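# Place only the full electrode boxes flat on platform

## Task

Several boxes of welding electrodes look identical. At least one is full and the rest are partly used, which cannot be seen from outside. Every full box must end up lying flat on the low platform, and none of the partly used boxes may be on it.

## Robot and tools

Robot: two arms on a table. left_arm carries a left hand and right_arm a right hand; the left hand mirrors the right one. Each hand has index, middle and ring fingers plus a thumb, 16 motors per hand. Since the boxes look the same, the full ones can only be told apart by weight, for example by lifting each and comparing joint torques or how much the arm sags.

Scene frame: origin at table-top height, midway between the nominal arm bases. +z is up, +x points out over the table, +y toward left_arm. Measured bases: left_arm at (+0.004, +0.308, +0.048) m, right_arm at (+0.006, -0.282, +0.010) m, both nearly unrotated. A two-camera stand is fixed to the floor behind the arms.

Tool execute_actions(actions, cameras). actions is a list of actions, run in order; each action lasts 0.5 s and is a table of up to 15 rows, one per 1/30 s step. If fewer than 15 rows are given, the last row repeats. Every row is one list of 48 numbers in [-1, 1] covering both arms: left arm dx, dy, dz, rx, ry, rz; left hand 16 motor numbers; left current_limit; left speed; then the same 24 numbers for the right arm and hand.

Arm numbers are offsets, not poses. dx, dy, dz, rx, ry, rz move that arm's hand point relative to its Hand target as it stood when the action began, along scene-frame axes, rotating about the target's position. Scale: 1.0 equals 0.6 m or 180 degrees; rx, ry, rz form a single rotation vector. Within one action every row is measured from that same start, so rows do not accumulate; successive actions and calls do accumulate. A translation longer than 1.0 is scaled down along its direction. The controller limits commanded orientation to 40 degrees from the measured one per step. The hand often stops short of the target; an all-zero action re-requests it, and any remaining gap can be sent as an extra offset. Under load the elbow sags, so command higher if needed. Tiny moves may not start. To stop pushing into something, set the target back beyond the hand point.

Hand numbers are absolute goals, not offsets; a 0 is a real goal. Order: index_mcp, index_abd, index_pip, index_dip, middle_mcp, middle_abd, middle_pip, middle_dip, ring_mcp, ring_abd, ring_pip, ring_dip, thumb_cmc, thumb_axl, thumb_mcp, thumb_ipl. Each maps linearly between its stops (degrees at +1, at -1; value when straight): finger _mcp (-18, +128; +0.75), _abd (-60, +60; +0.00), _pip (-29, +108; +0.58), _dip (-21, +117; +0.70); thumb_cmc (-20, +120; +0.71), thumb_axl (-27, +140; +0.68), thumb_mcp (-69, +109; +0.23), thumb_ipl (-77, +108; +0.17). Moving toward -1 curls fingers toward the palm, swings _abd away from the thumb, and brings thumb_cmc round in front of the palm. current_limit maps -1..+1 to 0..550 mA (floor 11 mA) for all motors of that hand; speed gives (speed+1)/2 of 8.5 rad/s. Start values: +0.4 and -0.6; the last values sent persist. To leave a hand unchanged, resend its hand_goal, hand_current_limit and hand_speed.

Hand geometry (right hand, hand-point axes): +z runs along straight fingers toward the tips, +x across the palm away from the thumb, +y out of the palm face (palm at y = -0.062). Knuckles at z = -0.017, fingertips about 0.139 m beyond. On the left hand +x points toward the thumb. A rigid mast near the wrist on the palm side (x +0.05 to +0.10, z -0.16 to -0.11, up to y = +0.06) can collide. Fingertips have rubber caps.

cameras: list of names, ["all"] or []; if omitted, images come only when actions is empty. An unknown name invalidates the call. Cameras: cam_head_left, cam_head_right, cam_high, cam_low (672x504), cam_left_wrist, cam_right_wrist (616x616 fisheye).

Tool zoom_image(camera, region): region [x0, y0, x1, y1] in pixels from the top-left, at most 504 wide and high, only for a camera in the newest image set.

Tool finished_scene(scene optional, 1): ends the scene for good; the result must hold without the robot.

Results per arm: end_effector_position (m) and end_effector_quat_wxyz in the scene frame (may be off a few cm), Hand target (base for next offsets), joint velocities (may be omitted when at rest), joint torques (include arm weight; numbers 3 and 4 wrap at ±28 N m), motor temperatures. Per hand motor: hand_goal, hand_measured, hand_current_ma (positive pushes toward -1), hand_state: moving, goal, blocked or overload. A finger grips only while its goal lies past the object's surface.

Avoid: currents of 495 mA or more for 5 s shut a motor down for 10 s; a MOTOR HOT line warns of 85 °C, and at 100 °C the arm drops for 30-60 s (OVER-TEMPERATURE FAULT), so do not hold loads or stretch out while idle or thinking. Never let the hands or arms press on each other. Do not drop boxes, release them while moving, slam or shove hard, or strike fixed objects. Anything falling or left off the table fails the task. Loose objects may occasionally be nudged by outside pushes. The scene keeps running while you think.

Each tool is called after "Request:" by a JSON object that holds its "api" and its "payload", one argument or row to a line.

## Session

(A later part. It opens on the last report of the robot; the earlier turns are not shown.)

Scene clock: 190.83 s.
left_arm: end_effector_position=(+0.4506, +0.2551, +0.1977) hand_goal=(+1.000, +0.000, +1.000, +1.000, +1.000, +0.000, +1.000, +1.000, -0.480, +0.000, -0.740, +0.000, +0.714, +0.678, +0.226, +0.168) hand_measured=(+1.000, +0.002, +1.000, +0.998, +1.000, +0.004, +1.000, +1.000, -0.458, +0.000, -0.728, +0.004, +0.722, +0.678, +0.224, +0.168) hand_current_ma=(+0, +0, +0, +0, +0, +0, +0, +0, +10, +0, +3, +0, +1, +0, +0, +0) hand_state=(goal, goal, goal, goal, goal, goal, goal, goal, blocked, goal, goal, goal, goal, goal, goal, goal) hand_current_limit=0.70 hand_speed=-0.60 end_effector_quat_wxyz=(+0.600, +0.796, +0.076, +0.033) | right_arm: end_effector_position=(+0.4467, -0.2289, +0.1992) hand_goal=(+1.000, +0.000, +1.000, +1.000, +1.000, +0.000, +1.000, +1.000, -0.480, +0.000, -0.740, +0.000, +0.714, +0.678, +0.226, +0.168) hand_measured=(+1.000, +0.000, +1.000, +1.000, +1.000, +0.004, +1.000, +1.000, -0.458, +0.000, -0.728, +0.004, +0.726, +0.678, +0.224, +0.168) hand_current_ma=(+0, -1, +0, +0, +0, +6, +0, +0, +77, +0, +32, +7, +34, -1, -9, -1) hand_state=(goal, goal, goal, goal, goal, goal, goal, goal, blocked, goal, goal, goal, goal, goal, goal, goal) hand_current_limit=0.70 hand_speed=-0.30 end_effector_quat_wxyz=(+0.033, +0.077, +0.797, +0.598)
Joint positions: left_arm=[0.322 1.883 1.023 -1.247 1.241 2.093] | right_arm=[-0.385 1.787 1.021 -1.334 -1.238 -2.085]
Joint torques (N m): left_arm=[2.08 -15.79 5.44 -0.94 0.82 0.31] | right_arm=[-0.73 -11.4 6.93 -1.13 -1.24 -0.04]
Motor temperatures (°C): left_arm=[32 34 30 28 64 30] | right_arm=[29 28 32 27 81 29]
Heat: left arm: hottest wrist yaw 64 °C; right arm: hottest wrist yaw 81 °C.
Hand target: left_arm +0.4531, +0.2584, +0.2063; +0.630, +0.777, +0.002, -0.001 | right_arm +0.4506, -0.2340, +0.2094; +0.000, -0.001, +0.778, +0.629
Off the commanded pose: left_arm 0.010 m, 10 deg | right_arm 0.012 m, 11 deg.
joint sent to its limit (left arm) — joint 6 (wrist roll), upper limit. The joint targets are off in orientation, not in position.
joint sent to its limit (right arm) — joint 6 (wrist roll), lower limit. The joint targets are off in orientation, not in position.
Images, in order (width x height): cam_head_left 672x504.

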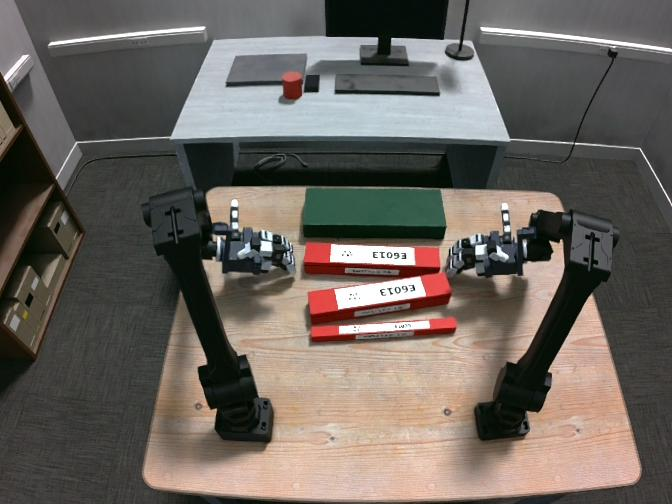

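Request:
{"api": "zoom_image", "payload": {
  "camera": "cam_head_left",
  "region": [280, 180, 480, 330]
}}

Request:
{"api": "zoom_image", "payload": {
  "camera": "cam_head_left",
  "region": [280, 230, 360, 290]
}}

Request:
{"api": "zoom_image", "payload": {
  "camera": "cam_head_left",
  "region": [410, 230, 490, 290]
}}

Scaled by 2.520.

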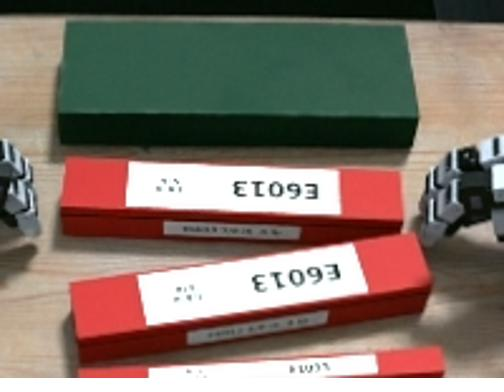

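Scaled by 6.300.

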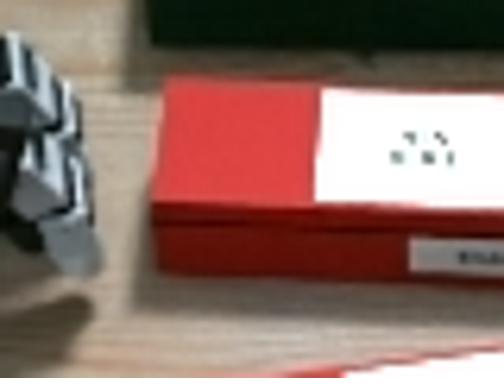

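Scaled by 6.300.

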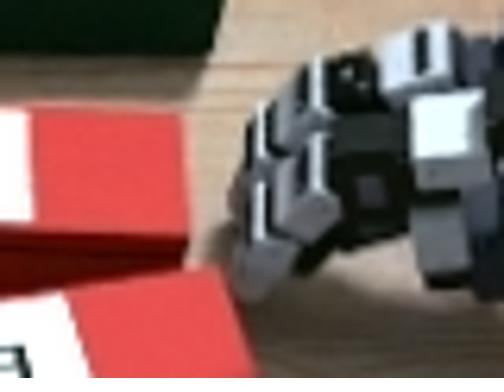

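Request:
{"api": "execute_actions", "payload": {
  "actions": [
    [[0.063,0,-0.018,-0.022,0,0,1,0,1,0.85,1,0,1,1,-0.48,0,-0.74,0,0.714,0.678,0.226,0.168,0.7,-0.6,0.055,0.01,-0.02,0.022,0,0,1,0,1,0.85,1,0,1,1,-0.48,0,-0.74,0,0.714,0.678,0.226,0.168,0.7,-0.6]],
    [[0,0,0,0,0,0,1,0,1,0.85,1,0,1,1,-0.48,0,-0.74,0,0.714,0.678,0.226,0.168,0.7,-0.6,0,0,0,0,0,0,1,0,1,0.85,1,0,1,1,-0.48,0,-0.74,0,0.714,0.678,0.226,0.168,0.7,-0.6]]
  ],
  "cameras": ["cam_head_left","cam_low","cam_high"]
}}

Request:
{"api": "zoom_image", "payload": {
  "camera": "cam_head_left",
  "region": [260, 220, 360, 290]
}}

Request:
{"api": "zoom_image", "payload": {
  "camera": "cam_head_left",
  "region": [400, 220, 500, 290]
}}

Request:
{"api": "zoom_image", "payload": {
  "camera": "cam_high",
  "region": [250, 120, 400, 240]
}}

Scene clock: 198.80 s.
left_arm: end_effector_position=(+0.4814, +0.2586, +0.1960) hand_goal=(+1.000, +0.000, +1.000, +0.850, +1.000, +0.000, +1.000, +1.000, -0.480, +0.000, -0.740, +0.000, +0.714, +0.678, +0.226, +0.168) hand_measured=(+1.000, +0.002, +1.000, +0.854, +1.000, +0.002, +1.000, +1.000, -0.458, +0.000, -0.728, +0.004, +0.722, +0.678, +0.224, +0.168) hand_current_ma=(+0, +0, +0, +0, +0, +0, +0, +0, +10, +0, +3, +0, +1, +0, +0, +0) hand_state=(goal, goal, goal, goal, goal, goal, goal, goal, blocked, goal, goal, goal, goal, goal, goal, goal) hand_current_limit=0.70 hand_speed=-0.60 end_effector_quat_wxyz=(+0.623, +0.777, +0.078, +0.043) | right_arm: end_effector_position=(+0.4744, -0.2289, +0.1969) hand_goal=(+1.000, +0.000, +1.000, +0.850, +1.000, +0.000, +1.000, +1.000, -0.480, +0.000, -0.740, +0.000, +0.714, +0.678, +0.226, +0.168) hand_measured=(+1.000, +0.000, +1.000, +0.852, +1.000, +0.002, +1.000, +1.000, -0.458, +0.000, -0.728, +0.004, +0.726, +0.678, +0.224, +0.168) hand_current_ma=(+0, -1, +0, +6, +0, +5, +0, +0, +77, +0, +32, +7, +34, -1, -9, -1) hand_state=(goal, goal, goal, goal, goal, goal, goal, goal, blocked, goal, goal, goal, goal, goal, goal, goal) hand_current_limit=0.70 hand_speed=-0.60 end_effector_quat_wxyz=(+0.039, +0.081, +0.776, +0.625)
Joint positions: left_arm=[0.302 1.96 1.105 -1.253 1.313 2.093] | right_arm=[-0.358 1.865 1.087 -1.334 -1.316 -2.085]
Joint torques (N m): left_arm=[0.91 -14.27 7.06 -0.59 1.09 0.3] | right_arm=[0.5 -10.11 7.86 -0.25 -1.46 -0.04]
Motor temperatures (°C): left_arm=[32 34 30 28 55 30] | right_arm=[29 28 32 27 64 29]
Heat: left arm: hottest wrist yaw 55 °C; right arm: hottest wrist yaw 64 °C.
Hand target: left_arm +0.4910, +0.2584, +0.1956; +0.656, +0.755, +0.002, -0.001 | right_arm +0.4836, -0.2280, +0.1973; +0.000, -0.001, +0.755, +0.655
Off the commanded pose: left_arm 0.010 m, 11 deg | right_arm 0.009 m, 11 deg.
joint sent to its limit (left arm) — joint 6 (wrist roll), upper limit. The joint targets are off in orientation, not in position.
joint sent to its limit (right arm) — joint 6 (wrist roll), lower limit. The joint targets are off in orientation, not in position.
Images, in order (width x height): cam_head_left 672x504, cam_high 672x504, cam_low 672x504.

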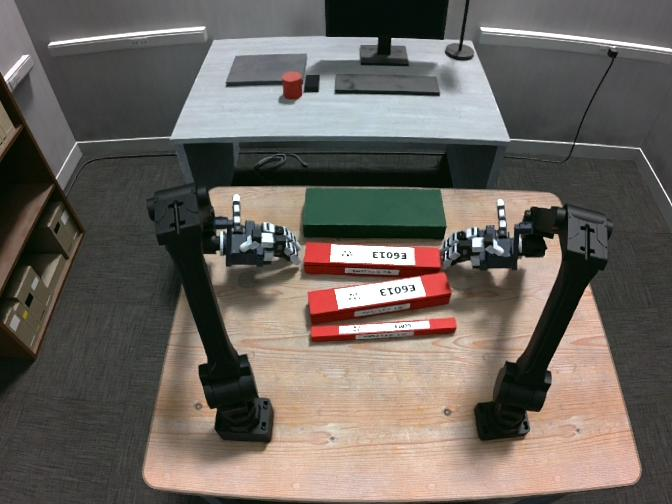

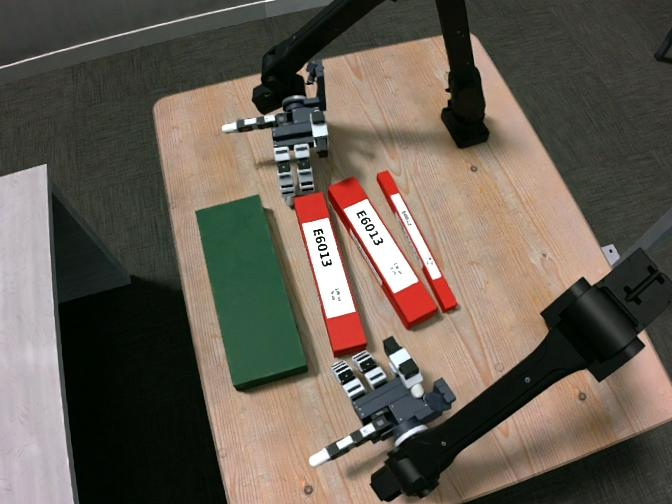

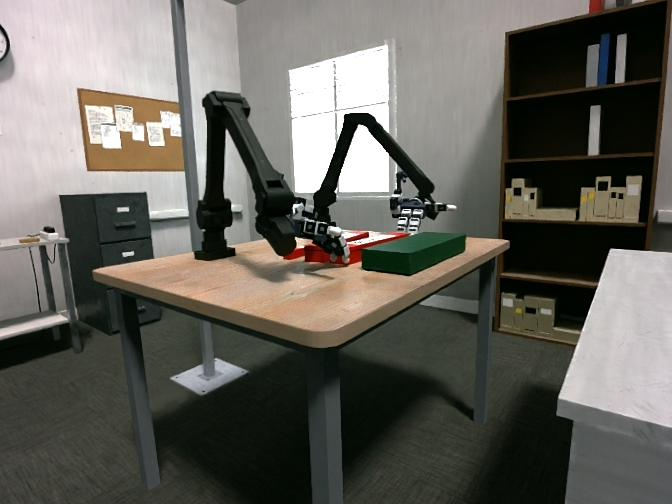

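Scaled by 5.040.

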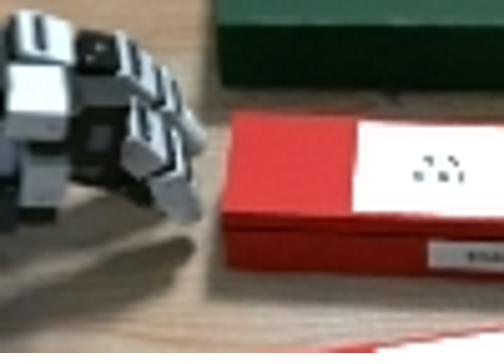

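Scaled by 5.040.

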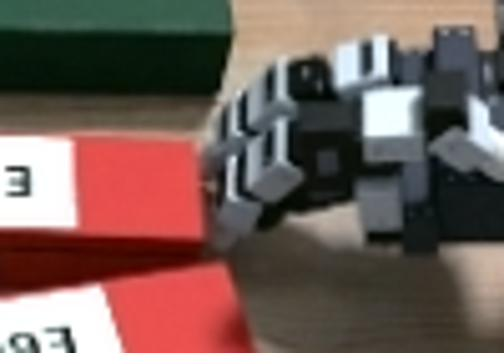

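Scaled by 3.360.

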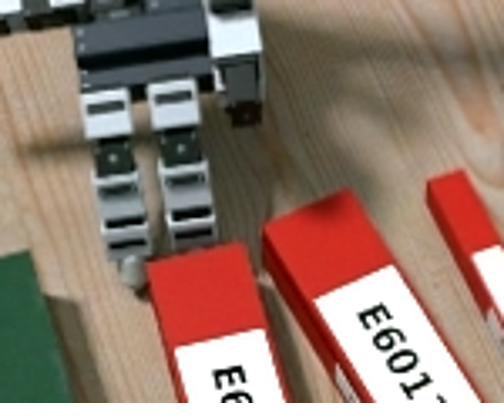

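Request:
{"api": "execute_actions", "payload": {
  "actions": [
    [[0.042,0,-0.005,0.0209,0.0704,-0.0172,1,0,1,0.95,1,0,1,1,-0.48,0,-0.74,0,0.714,0.678,0.226,0.168,0.7,-0.6,0.039,-0.01,-0.005,-0.0209,0.0704,0.0172,1,0,1,0.95,1,0,1,1,-0.48,0,-0.74,0,0.714,0.678,0.226,0.168,0.7,-0.6]],
    [[0,0,0,0,0,0,1,0,1,0.95,1,0,1,1,-0.48,0,-0.74,0,0.714,0.678,0.226,0.168,0.7,-0.6,0,0,0,0,0,0,1,0,1,0.95,1,0,1,1,-0.48,0,-0.74,0,0.714,0.678,0.226,0.168,0.7,-0.6]]
  ],
  "cameras": ["cam_head_left","cam_low","cam_high"]
}}

Request:
{"api": "zoom_image", "payload": {
  "camera": "cam_head_left",
  "region": [260, 220, 360, 290]
}}

Request:
{"api": "zoom_image", "payload": {
  "camera": "cam_head_left",
  "region": [400, 220, 500, 290]
}}

Request:
{"api": "zoom_image", "payload": {
  "camera": "cam_high",
  "region": [250, 120, 400, 240]
}}

Request:
{"api": "zoom_image", "payload": {
  "camera": "cam_low",
  "region": [310, 220, 410, 280]
}}

Scene clock: 208.23 s.
left_arm: end_effector_position=(+0.5073, +0.2602, +0.1955) hand_goal=(+1.000, +0.000, +1.000, +0.950, +1.000, +0.000, +1.000, +1.000, -0.480, +0.000, -0.740, +0.000, +0.714, +0.678, +0.226, +0.168) hand_measured=(+1.000, +0.002, +1.000, +0.948, +1.000, +0.002, +1.000, +1.000, -0.458, +0.000, -0.728, +0.004, +0.722, +0.678, +0.224, +0.168) hand_current_ma=(+0, +0, +0, +0, +0, +0, +0, +0, +10, +0, +3, +0, +1, +0, +0, +0) hand_state=(goal, goal, goal, goal, goal, goal, goal, goal, blocked, goal, goal, goal, goal, goal, goal, goal) hand_current_limit=0.70 hand_speed=-0.60 end_effector_quat_wxyz=(+0.595, +0.792, +0.113, -0.070) | right_arm: end_effector_position=(+0.4982, -0.2325, +0.1958) hand_goal=(+1.000, +0.000, +1.000, +0.950, +1.000, +0.000, +1.000, +1.000, -0.480, +0.000, -0.740, +0.000, +0.714, +0.678, +0.226, +0.168) hand_measured=(+1.000, +0.000, +1.000, +0.948, +1.000, +0.002, +1.000, +1.000, -0.458, +0.000, -0.728, +0.004, +0.726, +0.678, +0.224, +0.168) hand_current_ma=(+0, -1, +0, -5, +0, +5, +0, +0, +77, +0, +32, +7, +34, -1, -8, -1) hand_state=(goal, goal, goal, goal, goal, goal, goal, goal, blocked, goal, goal, goal, goal, goal, goal, goal) hand_current_limit=0.70 hand_speed=-0.60 end_effector_quat_wxyz=(-0.069, +0.113, +0.795, +0.592)
Joint positions: left_arm=[0.296 2.026 1.265 -1.551 1.179 2.093] | right_arm=[-0.358 1.932 1.242 -1.61 -1.173 -2.085]
Joint torques (N m): left_arm=[0.79 -15.09 7.42 -1.36 0.68 0.32] | right_arm=[0.03 -10.75 8.13 -1.55 -1.06 -0.05]
Motor temperatures (°C): left_arm=[32 34 30 28 49 30] | right_arm=[29 28 33 27 56 29]
Heat: left arm: hottest wrist yaw 49 °C; right arm: hottest wrist yaw 56 °C.
Hand target: left_arm +0.5161, +0.2584, +0.1925; +0.627, +0.771, +0.054, -0.102 | right_arm +0.5070, -0.2340, +0.1945; -0.101, +0.051, +0.771, +0.626
Off the commanded pose: left_arm 0.009 m, 9 deg | right_arm 0.009 m, 9 deg.
joint sent to its limit (left arm) — joint 6 (wrist roll), upper limit. The joint targets are off in orientation, not in position.
joint sent to its limit (right arm) — joint 6 (wrist roll), lower limit. The joint targets are off in orientation, not in position.
Images, in order (width x height): cam_head_left 672x504, cam_high 672x504, cam_low 672x504.

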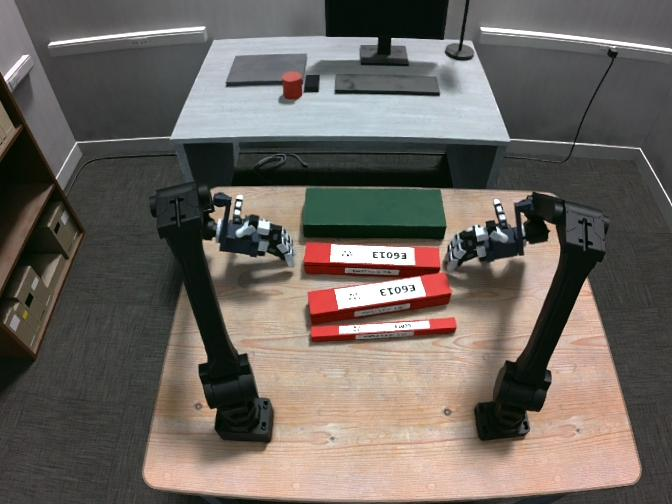

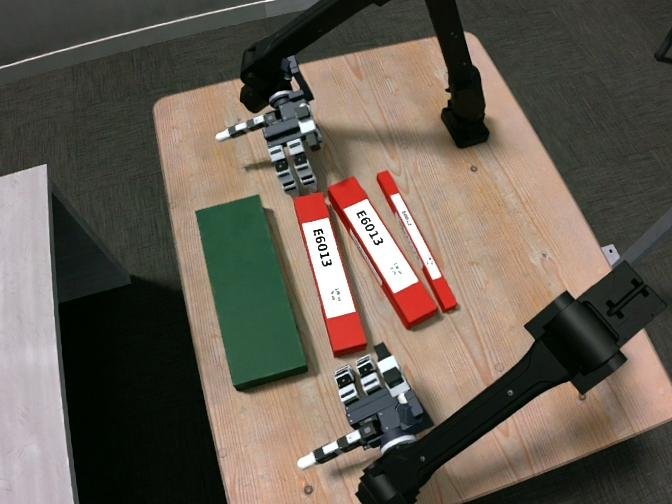

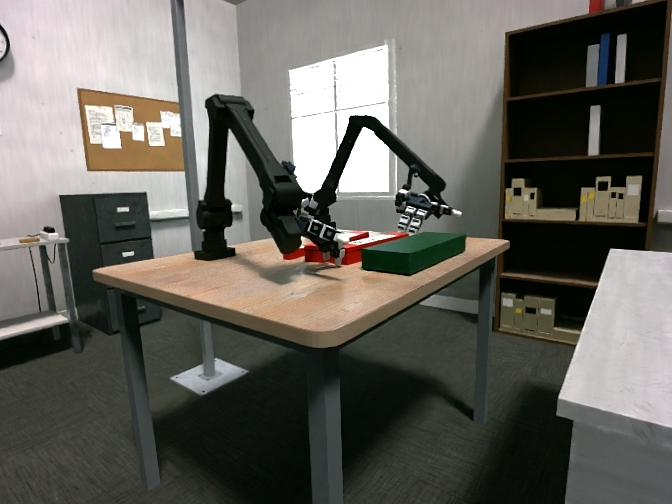

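Scaled by 5.040.

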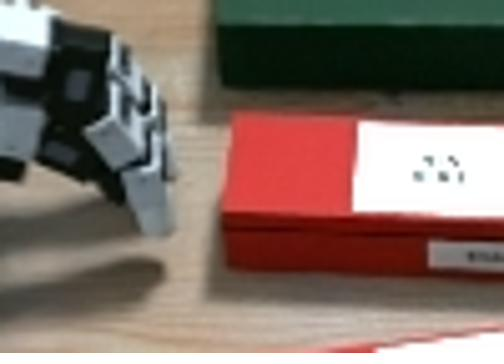

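Scaled by 5.040.

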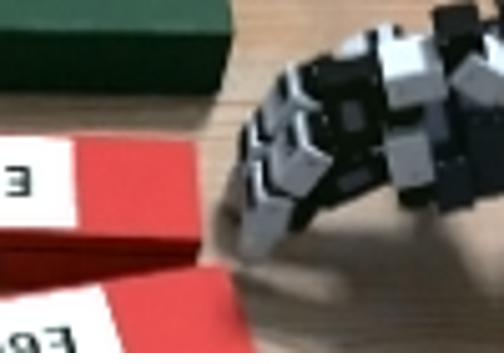

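Scaled by 3.360.

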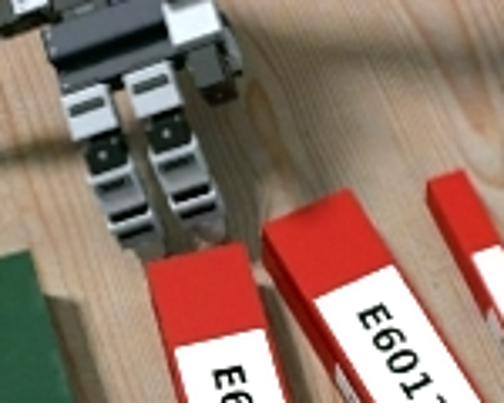

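Scaled by 5.040.

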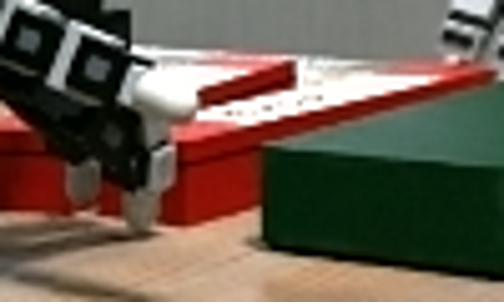

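Request:
{"api": "execute_actions", "payload": {
  "actions": [
    [[-0.002,-0.035,0,0,0,0,1,0,1,0.95,1,0,1,1,-0.48,0,-0.74,0,0.714,0.678,0.226,0.168,0.7,-0.6,-0.012,0.03,0,0,0,0,1,0,1,0.95,1,0,1,1,-0.48,0,-0.74,0,0.714,0.678,0.226,0.168,0.7,-0.6]],
    [[-0.003,-0.03,0,0,0,0,1,0,1,0.95,1,0,1,1,-0.48,0,-0.74,0,0.714,0.678,0.226,0.168,0.7,-0.6,-0.003,0.025,0,0,0,0,1,0,1,0.95,1,0,1,1,-0.48,0,-0.74,0,0.714,0.678,0.226,0.168,0.7,-0.6]],
    [[-0.007,-0.025,0,0,0,0,1,0,1,0.95,1,0,1,1,-0.48,0,-0.74,0,0.714,0.678,0.226,0.168,0.7,-0.6,-0.007,0.025,0,0,0,0,1,0,1,0.95,1,0,1,1,-0.48,0,-0.74,0,0.714,0.678,0.226,0.168,0.7,-0.6]]
  ],
  "cameras": ["cam_head_left","cam_low","cam_high"]
}}

Request:
{"api": "zoom_image", "payload": {
  "camera": "cam_high",
  "region": [250, 120, 400, 240]
}}

Request:
{"api": "zoom_image", "payload": {
  "camera": "cam_low",
  "region": [310, 220, 410, 280]
}}

Request:
{"api": "zoom_image", "payload": {
  "camera": "cam_head_left",
  "region": [280, 180, 480, 330]
}}

Scene clock: 212.37 s.
left_arm: end_effector_position=(+0.5087, +0.2340, +0.1982) hand_goal=(+1.000, +0.000, +1.000, +0.950, +1.000, +0.000, +1.000, +1.000, -0.480, +0.000, -0.740, +0.000, +0.714, +0.678, +0.226, +0.168) hand_measured=(+1.000, +0.002, +1.000, +0.948, +1.002, -0.032, +1.000, +1.000, -0.458, +0.000, -0.728, +0.004, +0.722, +0.678, +0.224, +0.168) hand_current_ma=(+0, +0, +0, +0, +0, -14, +0, +0, +10, +0, +3, +0, +1, +0, +0, +0) hand_state=(goal, goal, goal, goal, goal, blocked, goal, goal, blocked, goal, goal, goal, goal, goal, goal, goal) hand_current_limit=0.70 hand_speed=-0.60 end_effector_quat_wxyz=(+0.604, +0.788, +0.095, -0.074) | right_arm: end_effector_position=(+0.4992, -0.2110, +0.2000) hand_goal=(+1.000, +0.000, +1.000, +0.950, +1.000, +0.000, +1.000, +1.000, -0.480, +0.000, -0.740, +0.000, +0.714, +0.678, +0.226, +0.168) hand_measured=(+1.000, -0.012, +1.000, +0.974, +1.000, -0.004, +1.000, +1.000, -0.458, +0.000, -0.728, +0.004, +0.726, +0.678, +0.224, +0.168) hand_current_ma=(+1, -30, +1, +75, +0, -7, +0, +0, +77, +0, +32, +7, +34, -1, -8, -1) hand_state=(goal, goal, goal, blocked, goal, goal, goal, goal, blocked, goal, goal, goal, goal, goal, goal, goal) hand_current_limit=0.70 hand_speed=-0.60 end_effector_quat_wxyz=(-0.070, +0.101, +0.787, +0.604)
Joint positions: left_arm=[0.24 2.03 1.265 -1.537 1.215 2.093] | right_arm=[-0.311 1.932 1.235 -1.599 -1.217 -2.085]
Joint torques (N m): left_arm=[-3.78 -15.56 4.85 -0.32 2.08 0.32] | right_arm=[3.6 -11.75 4.36 -0.25 -1.81 -0.05]
Heat: left arm: hottest wrist yaw 48 °C; right arm: hottest wrist yaw 53 °C.
Hand target: left_arm +0.5090, +0.2045, +0.1925; +0.627, +0.771, +0.054, -0.102 | right_arm +0.4937, -0.1859, +0.1945; -0.101, +0.051, +0.771, +0.626
Off the commanded pose: left_arm 0.030 m, 7 deg | right_arm 0.026 m, 7 deg.
joint sent to its limit (left arm) — joint 6 (wrist roll), upper limit. The joint targets are off in orientation, not in position.
joint sent to its limit (right arm) — joint 6 (wrist roll), lower limit. The joint targets are off in orientation, not in position.
Images, in order (width x height): cam_head_left 672x504, cam_high 672x504, cam_low 672x504.

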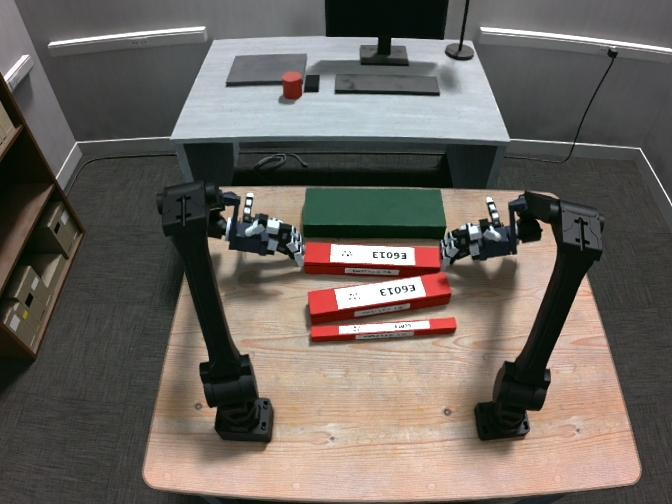

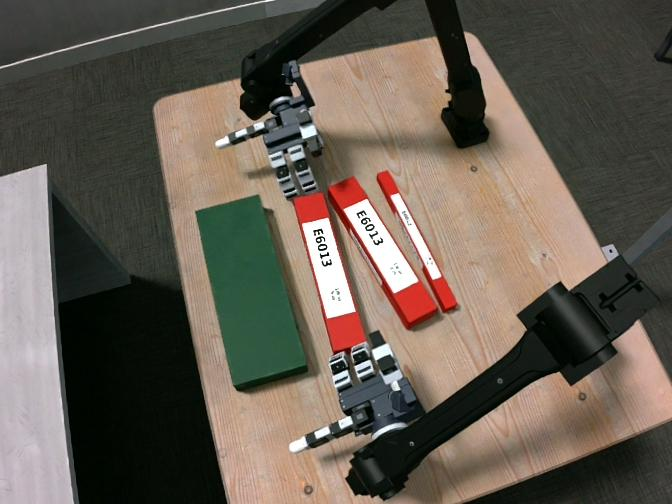

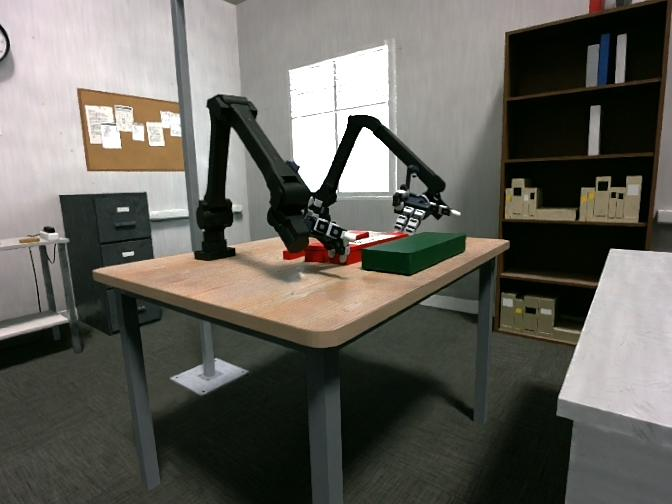

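Scaled by 3.360.

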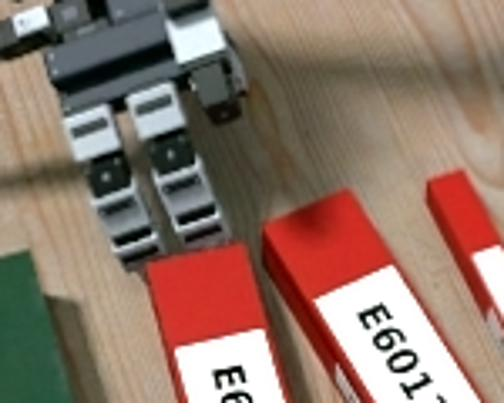

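Scaled by 5.040.

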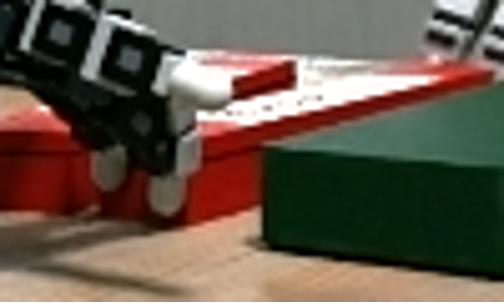

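Scaled by 2.520.

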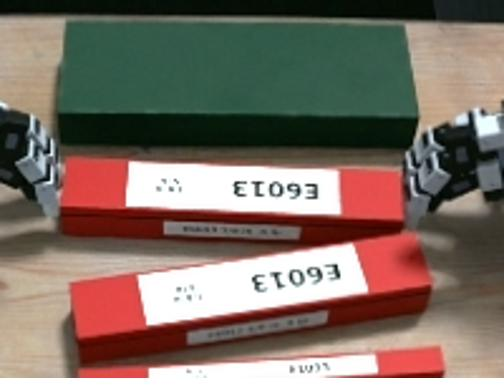

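Request:
{"api": "execute_actions", "payload": {
  "actions": [
    [[-0.007,-0.025,-0.01,0,0,0,1,0,1,0.95,1,0,1,1,-0.48,0,-0.74,0,0.714,0.678,0.226,0.168,0.7,-0.6,-0.009,0.025,-0.012,0,0,0,1,0,1,0.95,1,0,1,1,-0.48,0,-0.74,0,0.714,0.678,0.226,0.168,0.7,-0.6]],
    [[-0.007,-0.025,0,0,0,0,1,0,1,0.95,1,0,1,1,-0.48,0,-0.74,0,0.714,0.678,0.226,0.168,0.7,-0.6,-0.009,0.025,0,0,0,0,1,0,1,0.95,1,0,1,1,-0.48,0,-0.74,0,0.714,0.678,0.226,0.168,0.7,-0.6]],
    [[-0.007,-0.025,0,0,0,0,1,0,1,0.95,1,0,1,1,-0.48,0,-0.74,0,0.714,0.678,0.226,0.168,0.7,-0.6,-0.008,0.025,0,0,0,0,1,0,1,0.95,1,0,1,1,-0.48,0,-0.74,0,0.714,0.678,0.226,0.168,0.7,-0.6]]
  ],
  "cameras": ["cam_head_left","cam_low","cam_high"]
}}

Request:
{"api": "zoom_image", "payload": {
  "camera": "cam_low",
  "region": [310, 220, 410, 280]
}}

Request:
{"api": "zoom_image", "payload": {
  "camera": "cam_head_left",
  "region": [280, 180, 480, 330]
}}

Scene clock: 214.97 s.
left_arm: end_effector_position=(+0.5080, +0.2339, +0.1972) hand_goal=(+1.000, +0.000, +1.000, +0.950, +1.000, +0.000, +1.000, +1.000, -0.480, +0.000, -0.740, +0.000, +0.714, +0.678, +0.226, +0.168) hand_measured=(+1.000, +0.002, +1.000, +0.948, +1.004, -0.092, +1.002, +1.002, -0.458, +0.000, -0.728, +0.004, +0.722, +0.678, +0.224, +0.168) hand_current_ma=(+0, +0, +0, +0, +0, -103, +0, +0, +10, +0, +3, +0, +1, +0, +0, +0) hand_state=(goal, goal, goal, goal, goal, blocked, goal, goal, blocked, goal, goal, goal, goal, goal, goal, goal) hand_current_limit=0.70 hand_speed=-0.60 end_effector_quat_wxyz=(+0.611, +0.784, +0.094, -0.058) | right_arm: end_effector_position=(+0.4910, -0.2095, +0.1999) hand_goal=(+1.000, +0.000, +1.000, +0.950, +1.000, +0.000, +1.000, +1.000, -0.480, +0.000, -0.740, +0.000, +0.714, +0.678, +0.226, +0.168) hand_measured=(+1.000, -0.024, +1.000, +0.980, +1.002, -0.014, +1.002, +1.000, -0.458, +0.000, -0.728, +0.004, +0.726, +0.678, +0.224, +0.168) hand_current_ma=(+1, -63, +1, +97, +4, -33, +3, +1, +77, +0, +32, +7, +34, -1, -8, -1) hand_state=(goal, blocked, goal, blocked, goal, goal, goal, goal, blocked, goal, goal, goal, goal, goal, goal, goal) hand_current_limit=0.70 hand_speed=-0.60 end_effector_quat_wxyz=(-0.049, +0.095, +0.785, +0.611)
Joint positions: left_arm=[0.239 2.026 1.246 -1.493 1.243 2.086] | right_arm=[-0.311 1.91 1.192 -1.538 -1.243 -2.083]
Joint torques (N m): left_arm=[-10.87 -15.15 2.55 -0.06 2.98 0.39] | right_arm=[9.88 -10.52 2.77 -0.35 -2.94 -0.07]
Heat: left arm: hottest wrist yaw 48 °C; right arm: hottest wrist yaw 53 °C.
Hand target: left_arm +0.4964, +0.1595, +0.1866; +0.627, +0.771, +0.054, -0.101 | right_arm +0.4782, -0.1410, +0.1871; -0.101, +0.051, +0.772, +0.626
Off the commanded pose: left_arm 0.076 m, 7 deg | right_arm 0.071 m, 8 deg.
joint sent to its limit (left arm) — joint 6 (wrist roll), upper limit. The joint targets are off in position, not in orientation.
joint sent to its limit (right arm) — joint 6 (wrist roll), lower limit. The joint targets are off in position, not in orientation.
Images, in order (width x height): cam_head_left 672x504, cam_high 672x504, cam_low 672x504.

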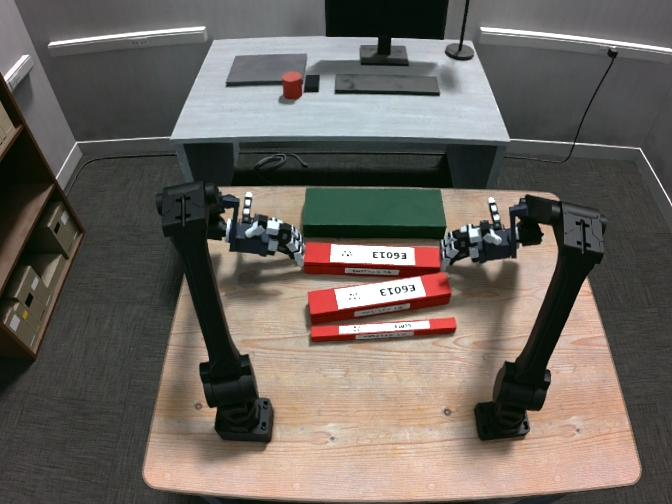

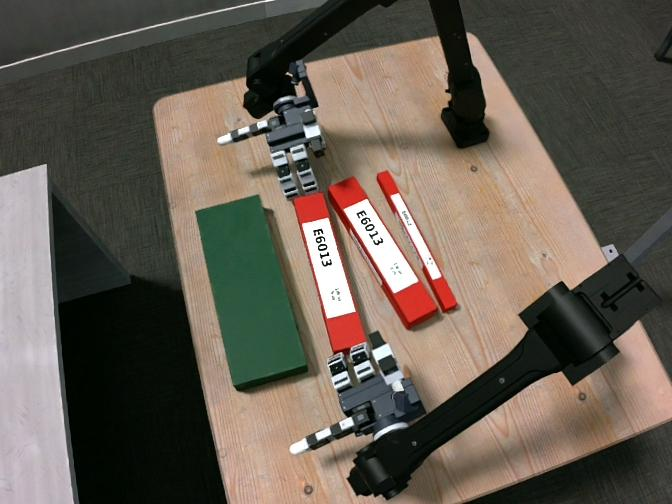

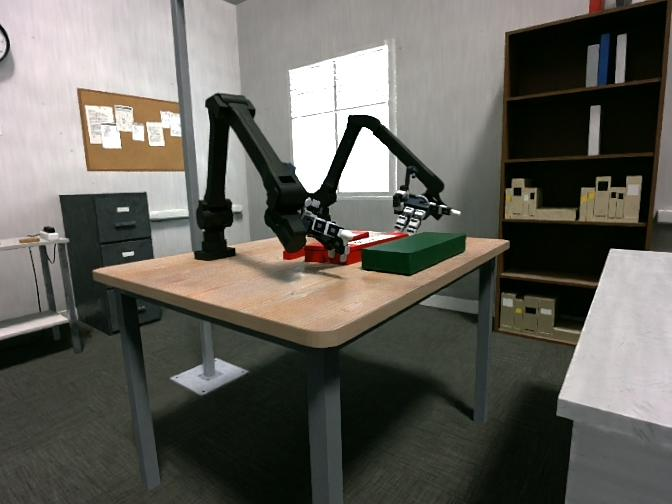

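Scaled by 5.040.

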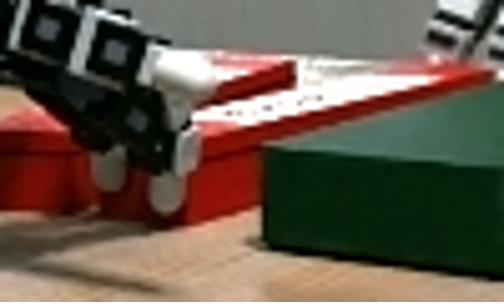

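Scaled by 2.520.

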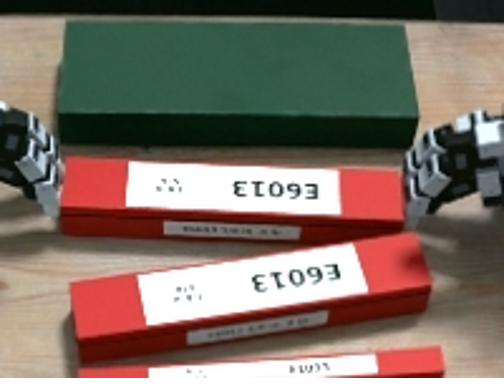

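Request:
{"api": "execute_actions", "payload": {
  "actions": [
    [[-0.006,-0.025,0.015,0,0,0,1,0,1,0.95,1,0,1,1,-0.48,0,-0.74,0,0.714,0.678,0.226,0.168,0.7,-0.6,-0.007,0.033,0.015,0,0,0,1,0,1,0.95,1,0,1,1,-0.48,0,-0.74,0,0.714,0.678,0.226,0.168,0.7,-0.6]],
    [[0,0,0.025,0,0,0,1,0,1,0.95,1,0,1,1,-0.48,0,-0.74,0,0.714,0.678,0.226,0.168,0.7,-0.6,0,0,0.025,0,0,0,1,0,1,0.95,1,0,1,1,-0.48,0,-0.74,0,0.714,0.678,0.226,0.168,0.7,-0.6]],
    [[0,0,0.03,0,0,0,1,0,1,0.95,1,0,1,1,-0.48,0,-0.74,0,0.714,0.678,0.226,0.168,0.7,-0.6,0,0,0.025,0,0,0,1,0,1,0.95,1,0,1,1,-0.48,0,-0.74,0,0.714,0.678,0.226,0.168,0.7,-0.6]]
  ],
  "cameras": ["cam_head_left","cam_low","cam_high"]
}}

Request:
{"api": "zoom_image", "payload": {
  "camera": "cam_low",
  "region": [310, 220, 410, 280]
}}

Request:
{"api": "zoom_image", "payload": {
  "camera": "cam_head_left",
  "region": [280, 180, 480, 330]
}}

Scene clock: 217.27 s.
left_arm: end_effector_position=(+0.5021, +0.2287, +0.2031) hand_goal=(+1.000, +0.000, +1.000, +0.950, +1.000, +0.000, +1.000, +1.000, -0.480, +0.000, -0.740, +0.000, +0.714, +0.678, +0.226, +0.168) hand_measured=(+1.000, +0.002, +1.000, +0.948, +1.004, +0.008, +1.004, +1.002, -0.458, +0.000, -0.728, +0.004, +0.722, +0.678, +0.224, +0.168) hand_current_ma=(+0, +0, +0, +0, +0, +1, +0, +0, +10, +0, +3, +0, +1, +0, +0, +0) hand_state=(goal, goal, goal, goal, goal, goal, goal, goal, blocked, goal, goal, goal, goal, goal, goal, goal) hand_current_limit=0.70 hand_speed=-0.60 end_effector_quat_wxyz=(+0.603, +0.791, +0.086, -0.053) | right_arm: end_effector_position=(+0.4839, -0.2033, +0.2052) hand_goal=(+1.000, +0.000, +1.000, +0.950, +1.000, +0.000, +1.000, +1.000, -0.480, +0.000, -0.740, +0.000, +0.714, +0.678, +0.226, +0.168) hand_measured=(+1.002, +0.020, +1.002, +0.996, +1.002, +0.030, +1.002, +1.002, -0.458, +0.000, -0.728, +0.004, +0.726, +0.678, +0.224, +0.168) hand_current_ma=(+4, +53, +2, +165, +6, +83, +4, +2, +77, +0, +32, +7, +34, -1, -8, -1) hand_state=(goal, blocked, goal, blocked, goal, blocked, goal, goal, blocked, goal, goal, goal, goal, goal, goal, goal) hand_current_limit=0.70 hand_speed=-0.60 end_effector_quat_wxyz=(-0.049, +0.083, +0.793, +0.601)
Joint positions: left_arm=[0.232 1.991 1.225 -1.459 1.228 2.059] | right_arm=[-0.303 1.881 1.18 -1.529 -1.219 -2.074]
Joint torques (N m): left_arm=[-12.81 -18.84 3.41 -2.56 4.24 0.12] | right_arm=[12.1 -13.33 3.99 -2.78 -4.92 0.11]
Motor temperatures (°C): left_arm=[32 34 30 28 49 30] | right_arm=[29 28 32 27 55 29]
Heat: left arm: hottest wrist yaw 49 °C; right arm: hottest wrist yaw 55 °C.
Hand target: left_arm +0.4928, +0.1445, +0.2285; +0.627, +0.771, +0.054, -0.102 | right_arm +0.4740, -0.1212, +0.2262; -0.101, +0.052, +0.771, +0.626
Off the commanded pose: left_arm 0.089 m, 8 deg | right_arm 0.085 m, 8 deg.
Images, in order (width x height): cam_head_left 672x504, cam_high 672x504, cam_low 672x504.

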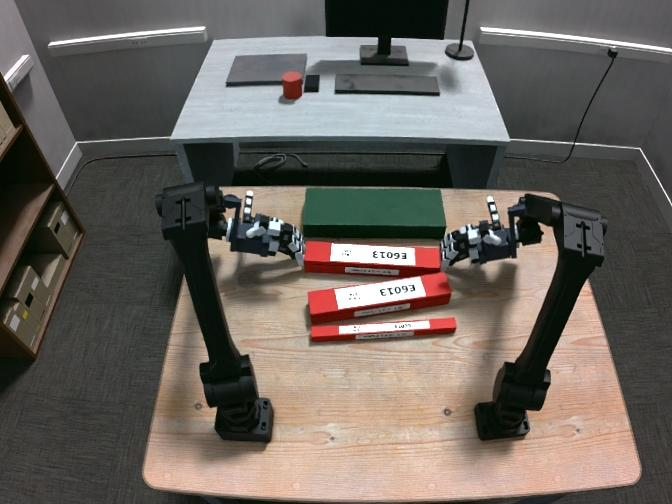

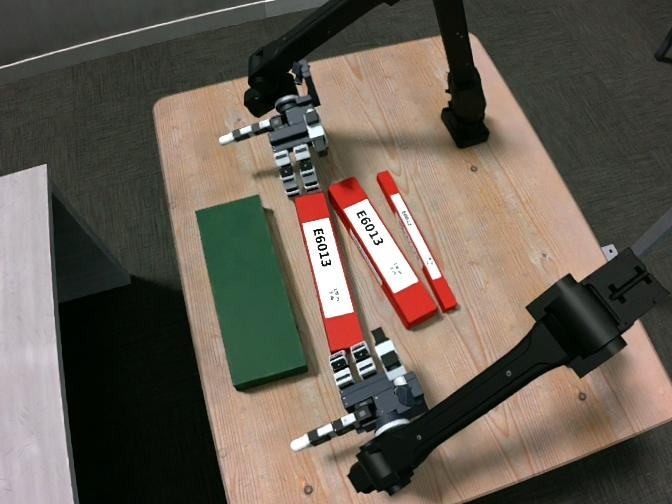

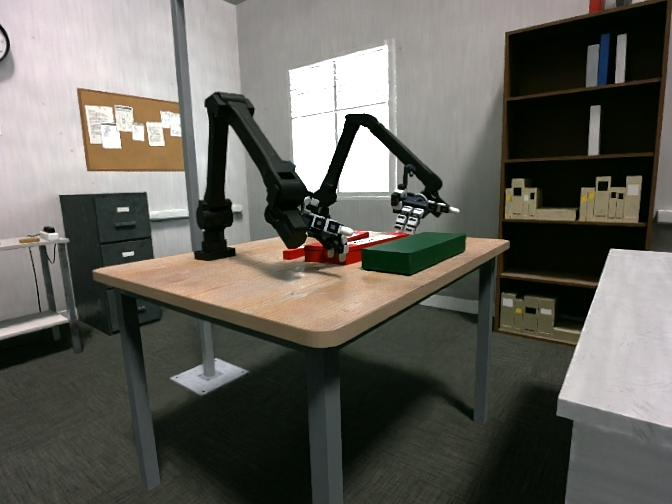

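Scaled by 5.040.

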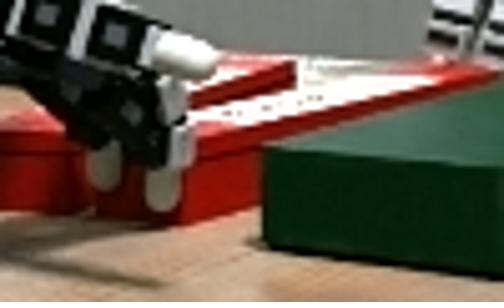

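Scaled by 2.520.

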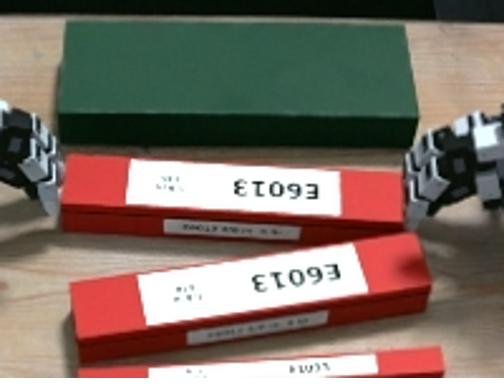

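Request:
{"api": "execute_actions", "payload": {
  "actions": [
    [[-0.003,-0.012,0.03,0,0,0,1,0,1,0.95,1,0,1,1,-0.48,0,-0.74,0,0.714,0.678,0.226,0.168,0.7,-0.6,-0.003,0.012,0.03,0,0,0,1,0,1,0.95,1,0,1,1,-0.48,0,-0.74,0,0.714,0.678,0.226,0.168,0.7,-0.6]],
    [[0,0,0.03,0,0,0,1,0,1,0.95,1,0,1,1,-0.48,0,-0.74,0,0.714,0.678,0.226,0.168,0.7,-0.6,0,0,0.03,0,0,0,1,0,1,0.95,1,0,1,1,-0.48,0,-0.74,0,0.714,0.678,0.226,0.168,0.7,-0.6]]
  ],
  "cameras": ["cam_head_left","cam_low"]
}}

Request:
{"api": "zoom_image", "payload": {
  "camera": "cam_low",
  "region": [310, 220, 410, 280]
}}

Request:
{"api": "zoom_image", "payload": {
  "camera": "cam_head_left",
  "region": [280, 180, 480, 330]
}}

Scene clock: 219.13 s.
left_arm: end_effector_position=(+0.4980, +0.2211, +0.2110) hand_goal=(+1.000, +0.000, +1.000, +0.950, +1.000, +0.000, +1.000, +1.000, -0.480, +0.000, -0.740, +0.000, +0.714, +0.678, +0.226, +0.168) hand_measured=(+1.000, +0.002, +1.000, +0.948, +1.006, +0.072, +1.004, +1.002, -0.458, +0.000, -0.728, +0.004, +0.722, +0.678, +0.224, +0.168) hand_current_ma=(+0, +0, +0, +0, +1, +65, +0, +0, +10, +0, +3, +0, +1, +0, +0, +0) hand_state=(goal, goal, goal, goal, goal, blocked, goal, goal, blocked, goal, goal, goal, goal, goal, goal, goal) hand_current_limit=0.70 hand_speed=-0.60 end_effector_quat_wxyz=(+0.593, +0.798, +0.082, -0.063) | right_arm: end_effector_position=(+0.4831, -0.1987, +0.2119) hand_goal=(+1.000, +0.000, +1.000, +0.950, +1.000, +0.000, +1.000, +1.000, -0.480, +0.000, -0.740, +0.000, +0.714, +0.678, +0.226, +0.168) hand_measured=(+1.004, +0.046, +1.002, +0.996, +1.002, +0.050, +1.002, +1.000, -0.458, +0.000, -0.728, +0.004, +0.726, +0.678, +0.224, +0.168) hand_current_ma=(+8, +137, +4, +166, +5, +153, +3, +2, +77, +0, +32, +7, +34, -1, -8, -1) hand_state=(goal, blocked, goal, blocked, goal, blocked, goal, goal, blocked, goal, goal, goal, goal, goal, goal, goal) hand_current_limit=0.70 hand_speed=-0.60 end_effector_quat_wxyz=(-0.068, +0.096, +0.803, +0.585)
Joint positions: left_arm=[0.22 1.961 1.22 -1.467 1.204 2.033] | right_arm=[-0.296 1.845 1.18 -1.53 -1.184 -1.998]
Joint torques (N m): left_arm=[-12.81 -21.71 4.33 -3.84 5.53 0] | right_arm=[12.4 -15.56 4.96 -3.93 -6.91 -0.12]
Motor temperatures (°C): left_arm=[32 34 30 28 52 30] | right_arm=[29 28 32 27 59 29]
Heat: left arm: hottest wrist yaw 52 °C; right arm: hottest wrist yaw 59 °C.
Hand target: left_arm +0.4910, +0.1372, +0.2646; +0.627, +0.771, +0.054, -0.101 | right_arm +0.4722, -0.1140, +0.2621; -0.101, +0.052, +0.771, +0.626
Off the commanded pose: left_arm 0.100 m, 7 deg | right_arm 0.099 m, 9 deg.
Images, in order (width x height): cam_head_left 672x504, cam_low 672x504.

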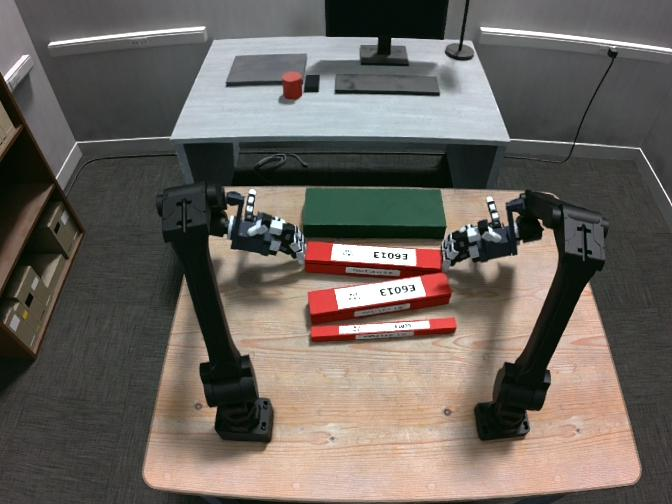

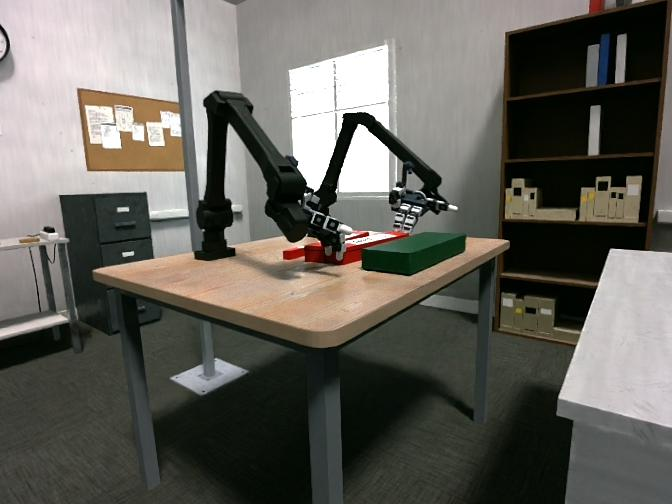

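Scaled by 5.040.

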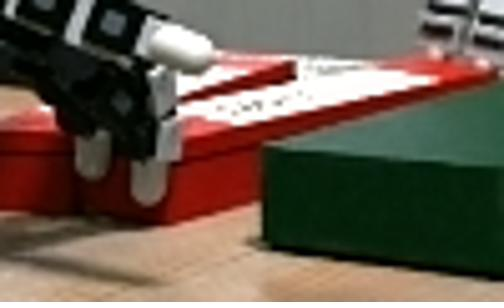

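Scaled by 2.520.

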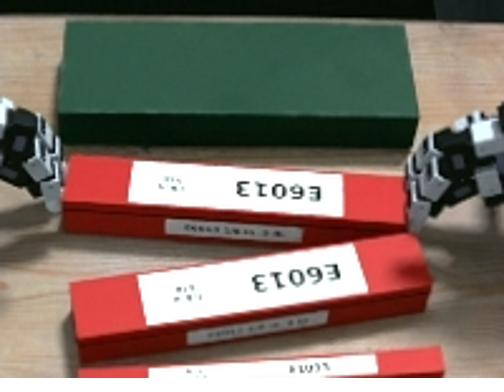

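Request:
{"api": "execute_actions", "payload": {
  "actions": [
    [[-0.005,-0.03,0.02,0,0,0,1,0,1,0.95,1,0,1,1,-0.48,0,-0.74,0,0.714,0.678,0.226,0.168,0.7,-0.6,-0.005,0.03,0.02,0,0,0,1,0,1,0.95,1,0,1,1,-0.48,0,-0.74,0,0.714,0.678,0.226,0.168,0.7,-0.6]],
    [[-0.003,-0.015,0.025,0,0,0,1,0,1,0.95,1,0,1,1,-0.48,0,-0.74,0,0.714,0.678,0.226,0.168,0.7,-0.6,-0.003,0.015,0.025,0,0,0,1,0,1,0.95,1,0,1,1,-0.48,0,-0.74,0,0.714,0.678,0.226,0.168,0.7,-0.6]]
  ],
  "cameras": ["cam_head_left","cam_low"]
}}

Request:
{"api": "zoom_image", "payload": {
  "camera": "cam_low",
  "region": [310, 220, 410, 280]
}}

Request:
{"api": "zoom_image", "payload": {
  "camera": "cam_head_left",
  "region": [280, 180, 480, 330]
}}

Scene clock: 223.33 s.
left_arm: end_effector_position=(+0.4975, +0.2149, +0.2365) hand_goal=(+1.000, +0.000, +1.000, +0.950, +1.000, +0.000, +1.000, +1.000, -0.480, +0.000, -0.740, +0.000, +0.714, +0.678, +0.226, +0.168) hand_measured=(+1.000, +0.002, +1.000, +0.948, +1.006, +0.130, +1.004, +1.002, -0.458, +0.000, -0.728, +0.004, +0.722, +0.678, +0.224, +0.168) hand_current_ma=(+0, +0, +0, +0, +1, +204, +0, +0, +10, +0, +3, +0, +1, +0, +0, +0) hand_state=(goal, goal, goal, goal, goal, blocked, goal, goal, blocked, goal, goal, goal, goal, goal, goal, goal) hand_current_limit=0.70 hand_speed=-0.60 end_effector_quat_wxyz=(+0.586, +0.802, +0.093, -0.064) | right_arm: end_effector_position=(+0.4744, -0.1864, +0.2210) hand_goal=(+1.000, +0.000, +1.000, +0.950, +1.000, +0.000, +1.000, +1.000, -0.480, +0.000, -0.740, +0.000, +0.714, +0.678, +0.226, +0.168) hand_measured=(+1.004, +0.082, +1.002, +0.996, +1.002, +0.062, +1.002, +1.000, -0.458, +0.000, -0.728, +0.004, +0.726, +0.678, +0.224, +0.168) hand_current_ma=(+12, +272, +6, +166, +3, +200, +2, +1, +77, +0, +32, +7, +34, -1, -8, -1) hand_state=(goal, blocked, goal, blocked, goal, blocked, goal, goal, blocked, goal, goal, goal, goal, goal, goal, goal) hand_current_limit=0.70 hand_speed=-0.60 end_effector_quat_wxyz=(-0.103, +0.120, +0.818, +0.552)
Joint positions: left_arm=[0.208 1.886 1.206 -1.454 1.202 1.94] | right_arm=[-0.275 1.771 1.159 -1.525 -1.119 -1.855]
Joint torques (N m): left_arm=[-15.74 -21.25 4.14 -2.81 6.51 -0.06] | right_arm=[14.51 -15.21 5.56 -2.51 -7.7 -0.5]
Motor temperatures (°C): left_arm=[32 34 30 28 61 30] | right_arm=[29 28 32 27 74 29]
Heat: left arm: hottest wrist yaw 61 °C; right arm: hottest wrist yaw 74 °C.
Hand target: left_arm +0.4862, +0.1102, +0.2916; +0.627, +0.771, +0.054, -0.102 | right_arm +0.4673, -0.0870, +0.2891; -0.101, +0.051, +0.772, +0.626
Off the commanded pose: left_arm 0.119 m, 9 deg | right_arm 0.121 m, 13 deg.
Images, in order (width x height): cam_head_left 672x504, cam_low 672x504.

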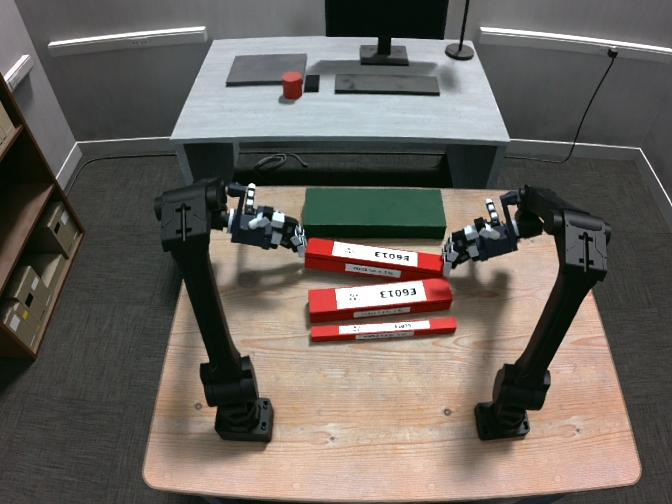

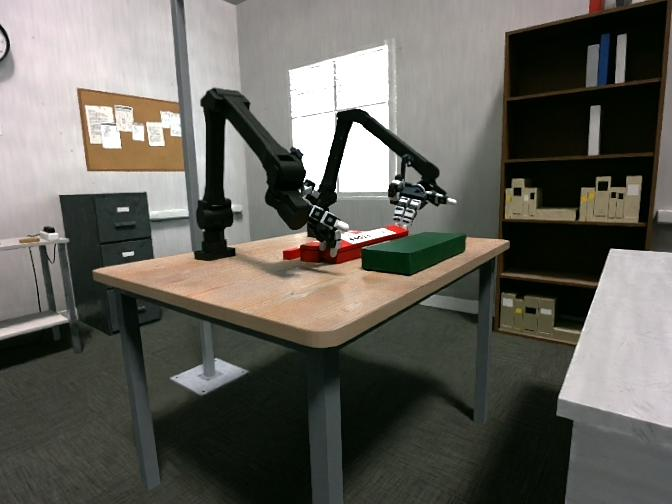

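Scaled by 5.040.

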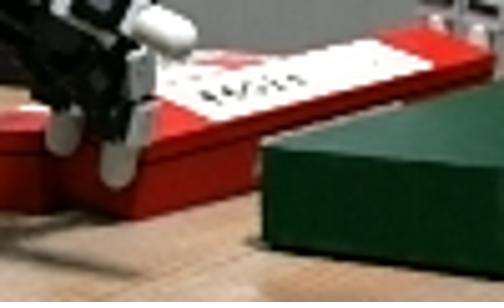

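Scaled by 2.520.

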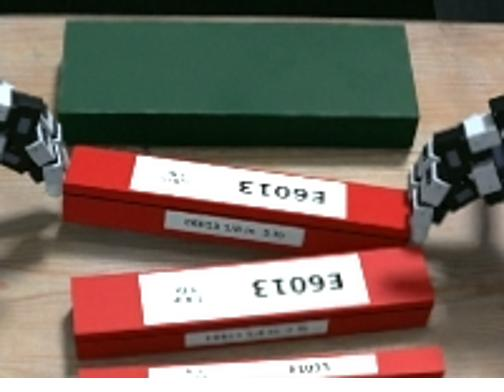

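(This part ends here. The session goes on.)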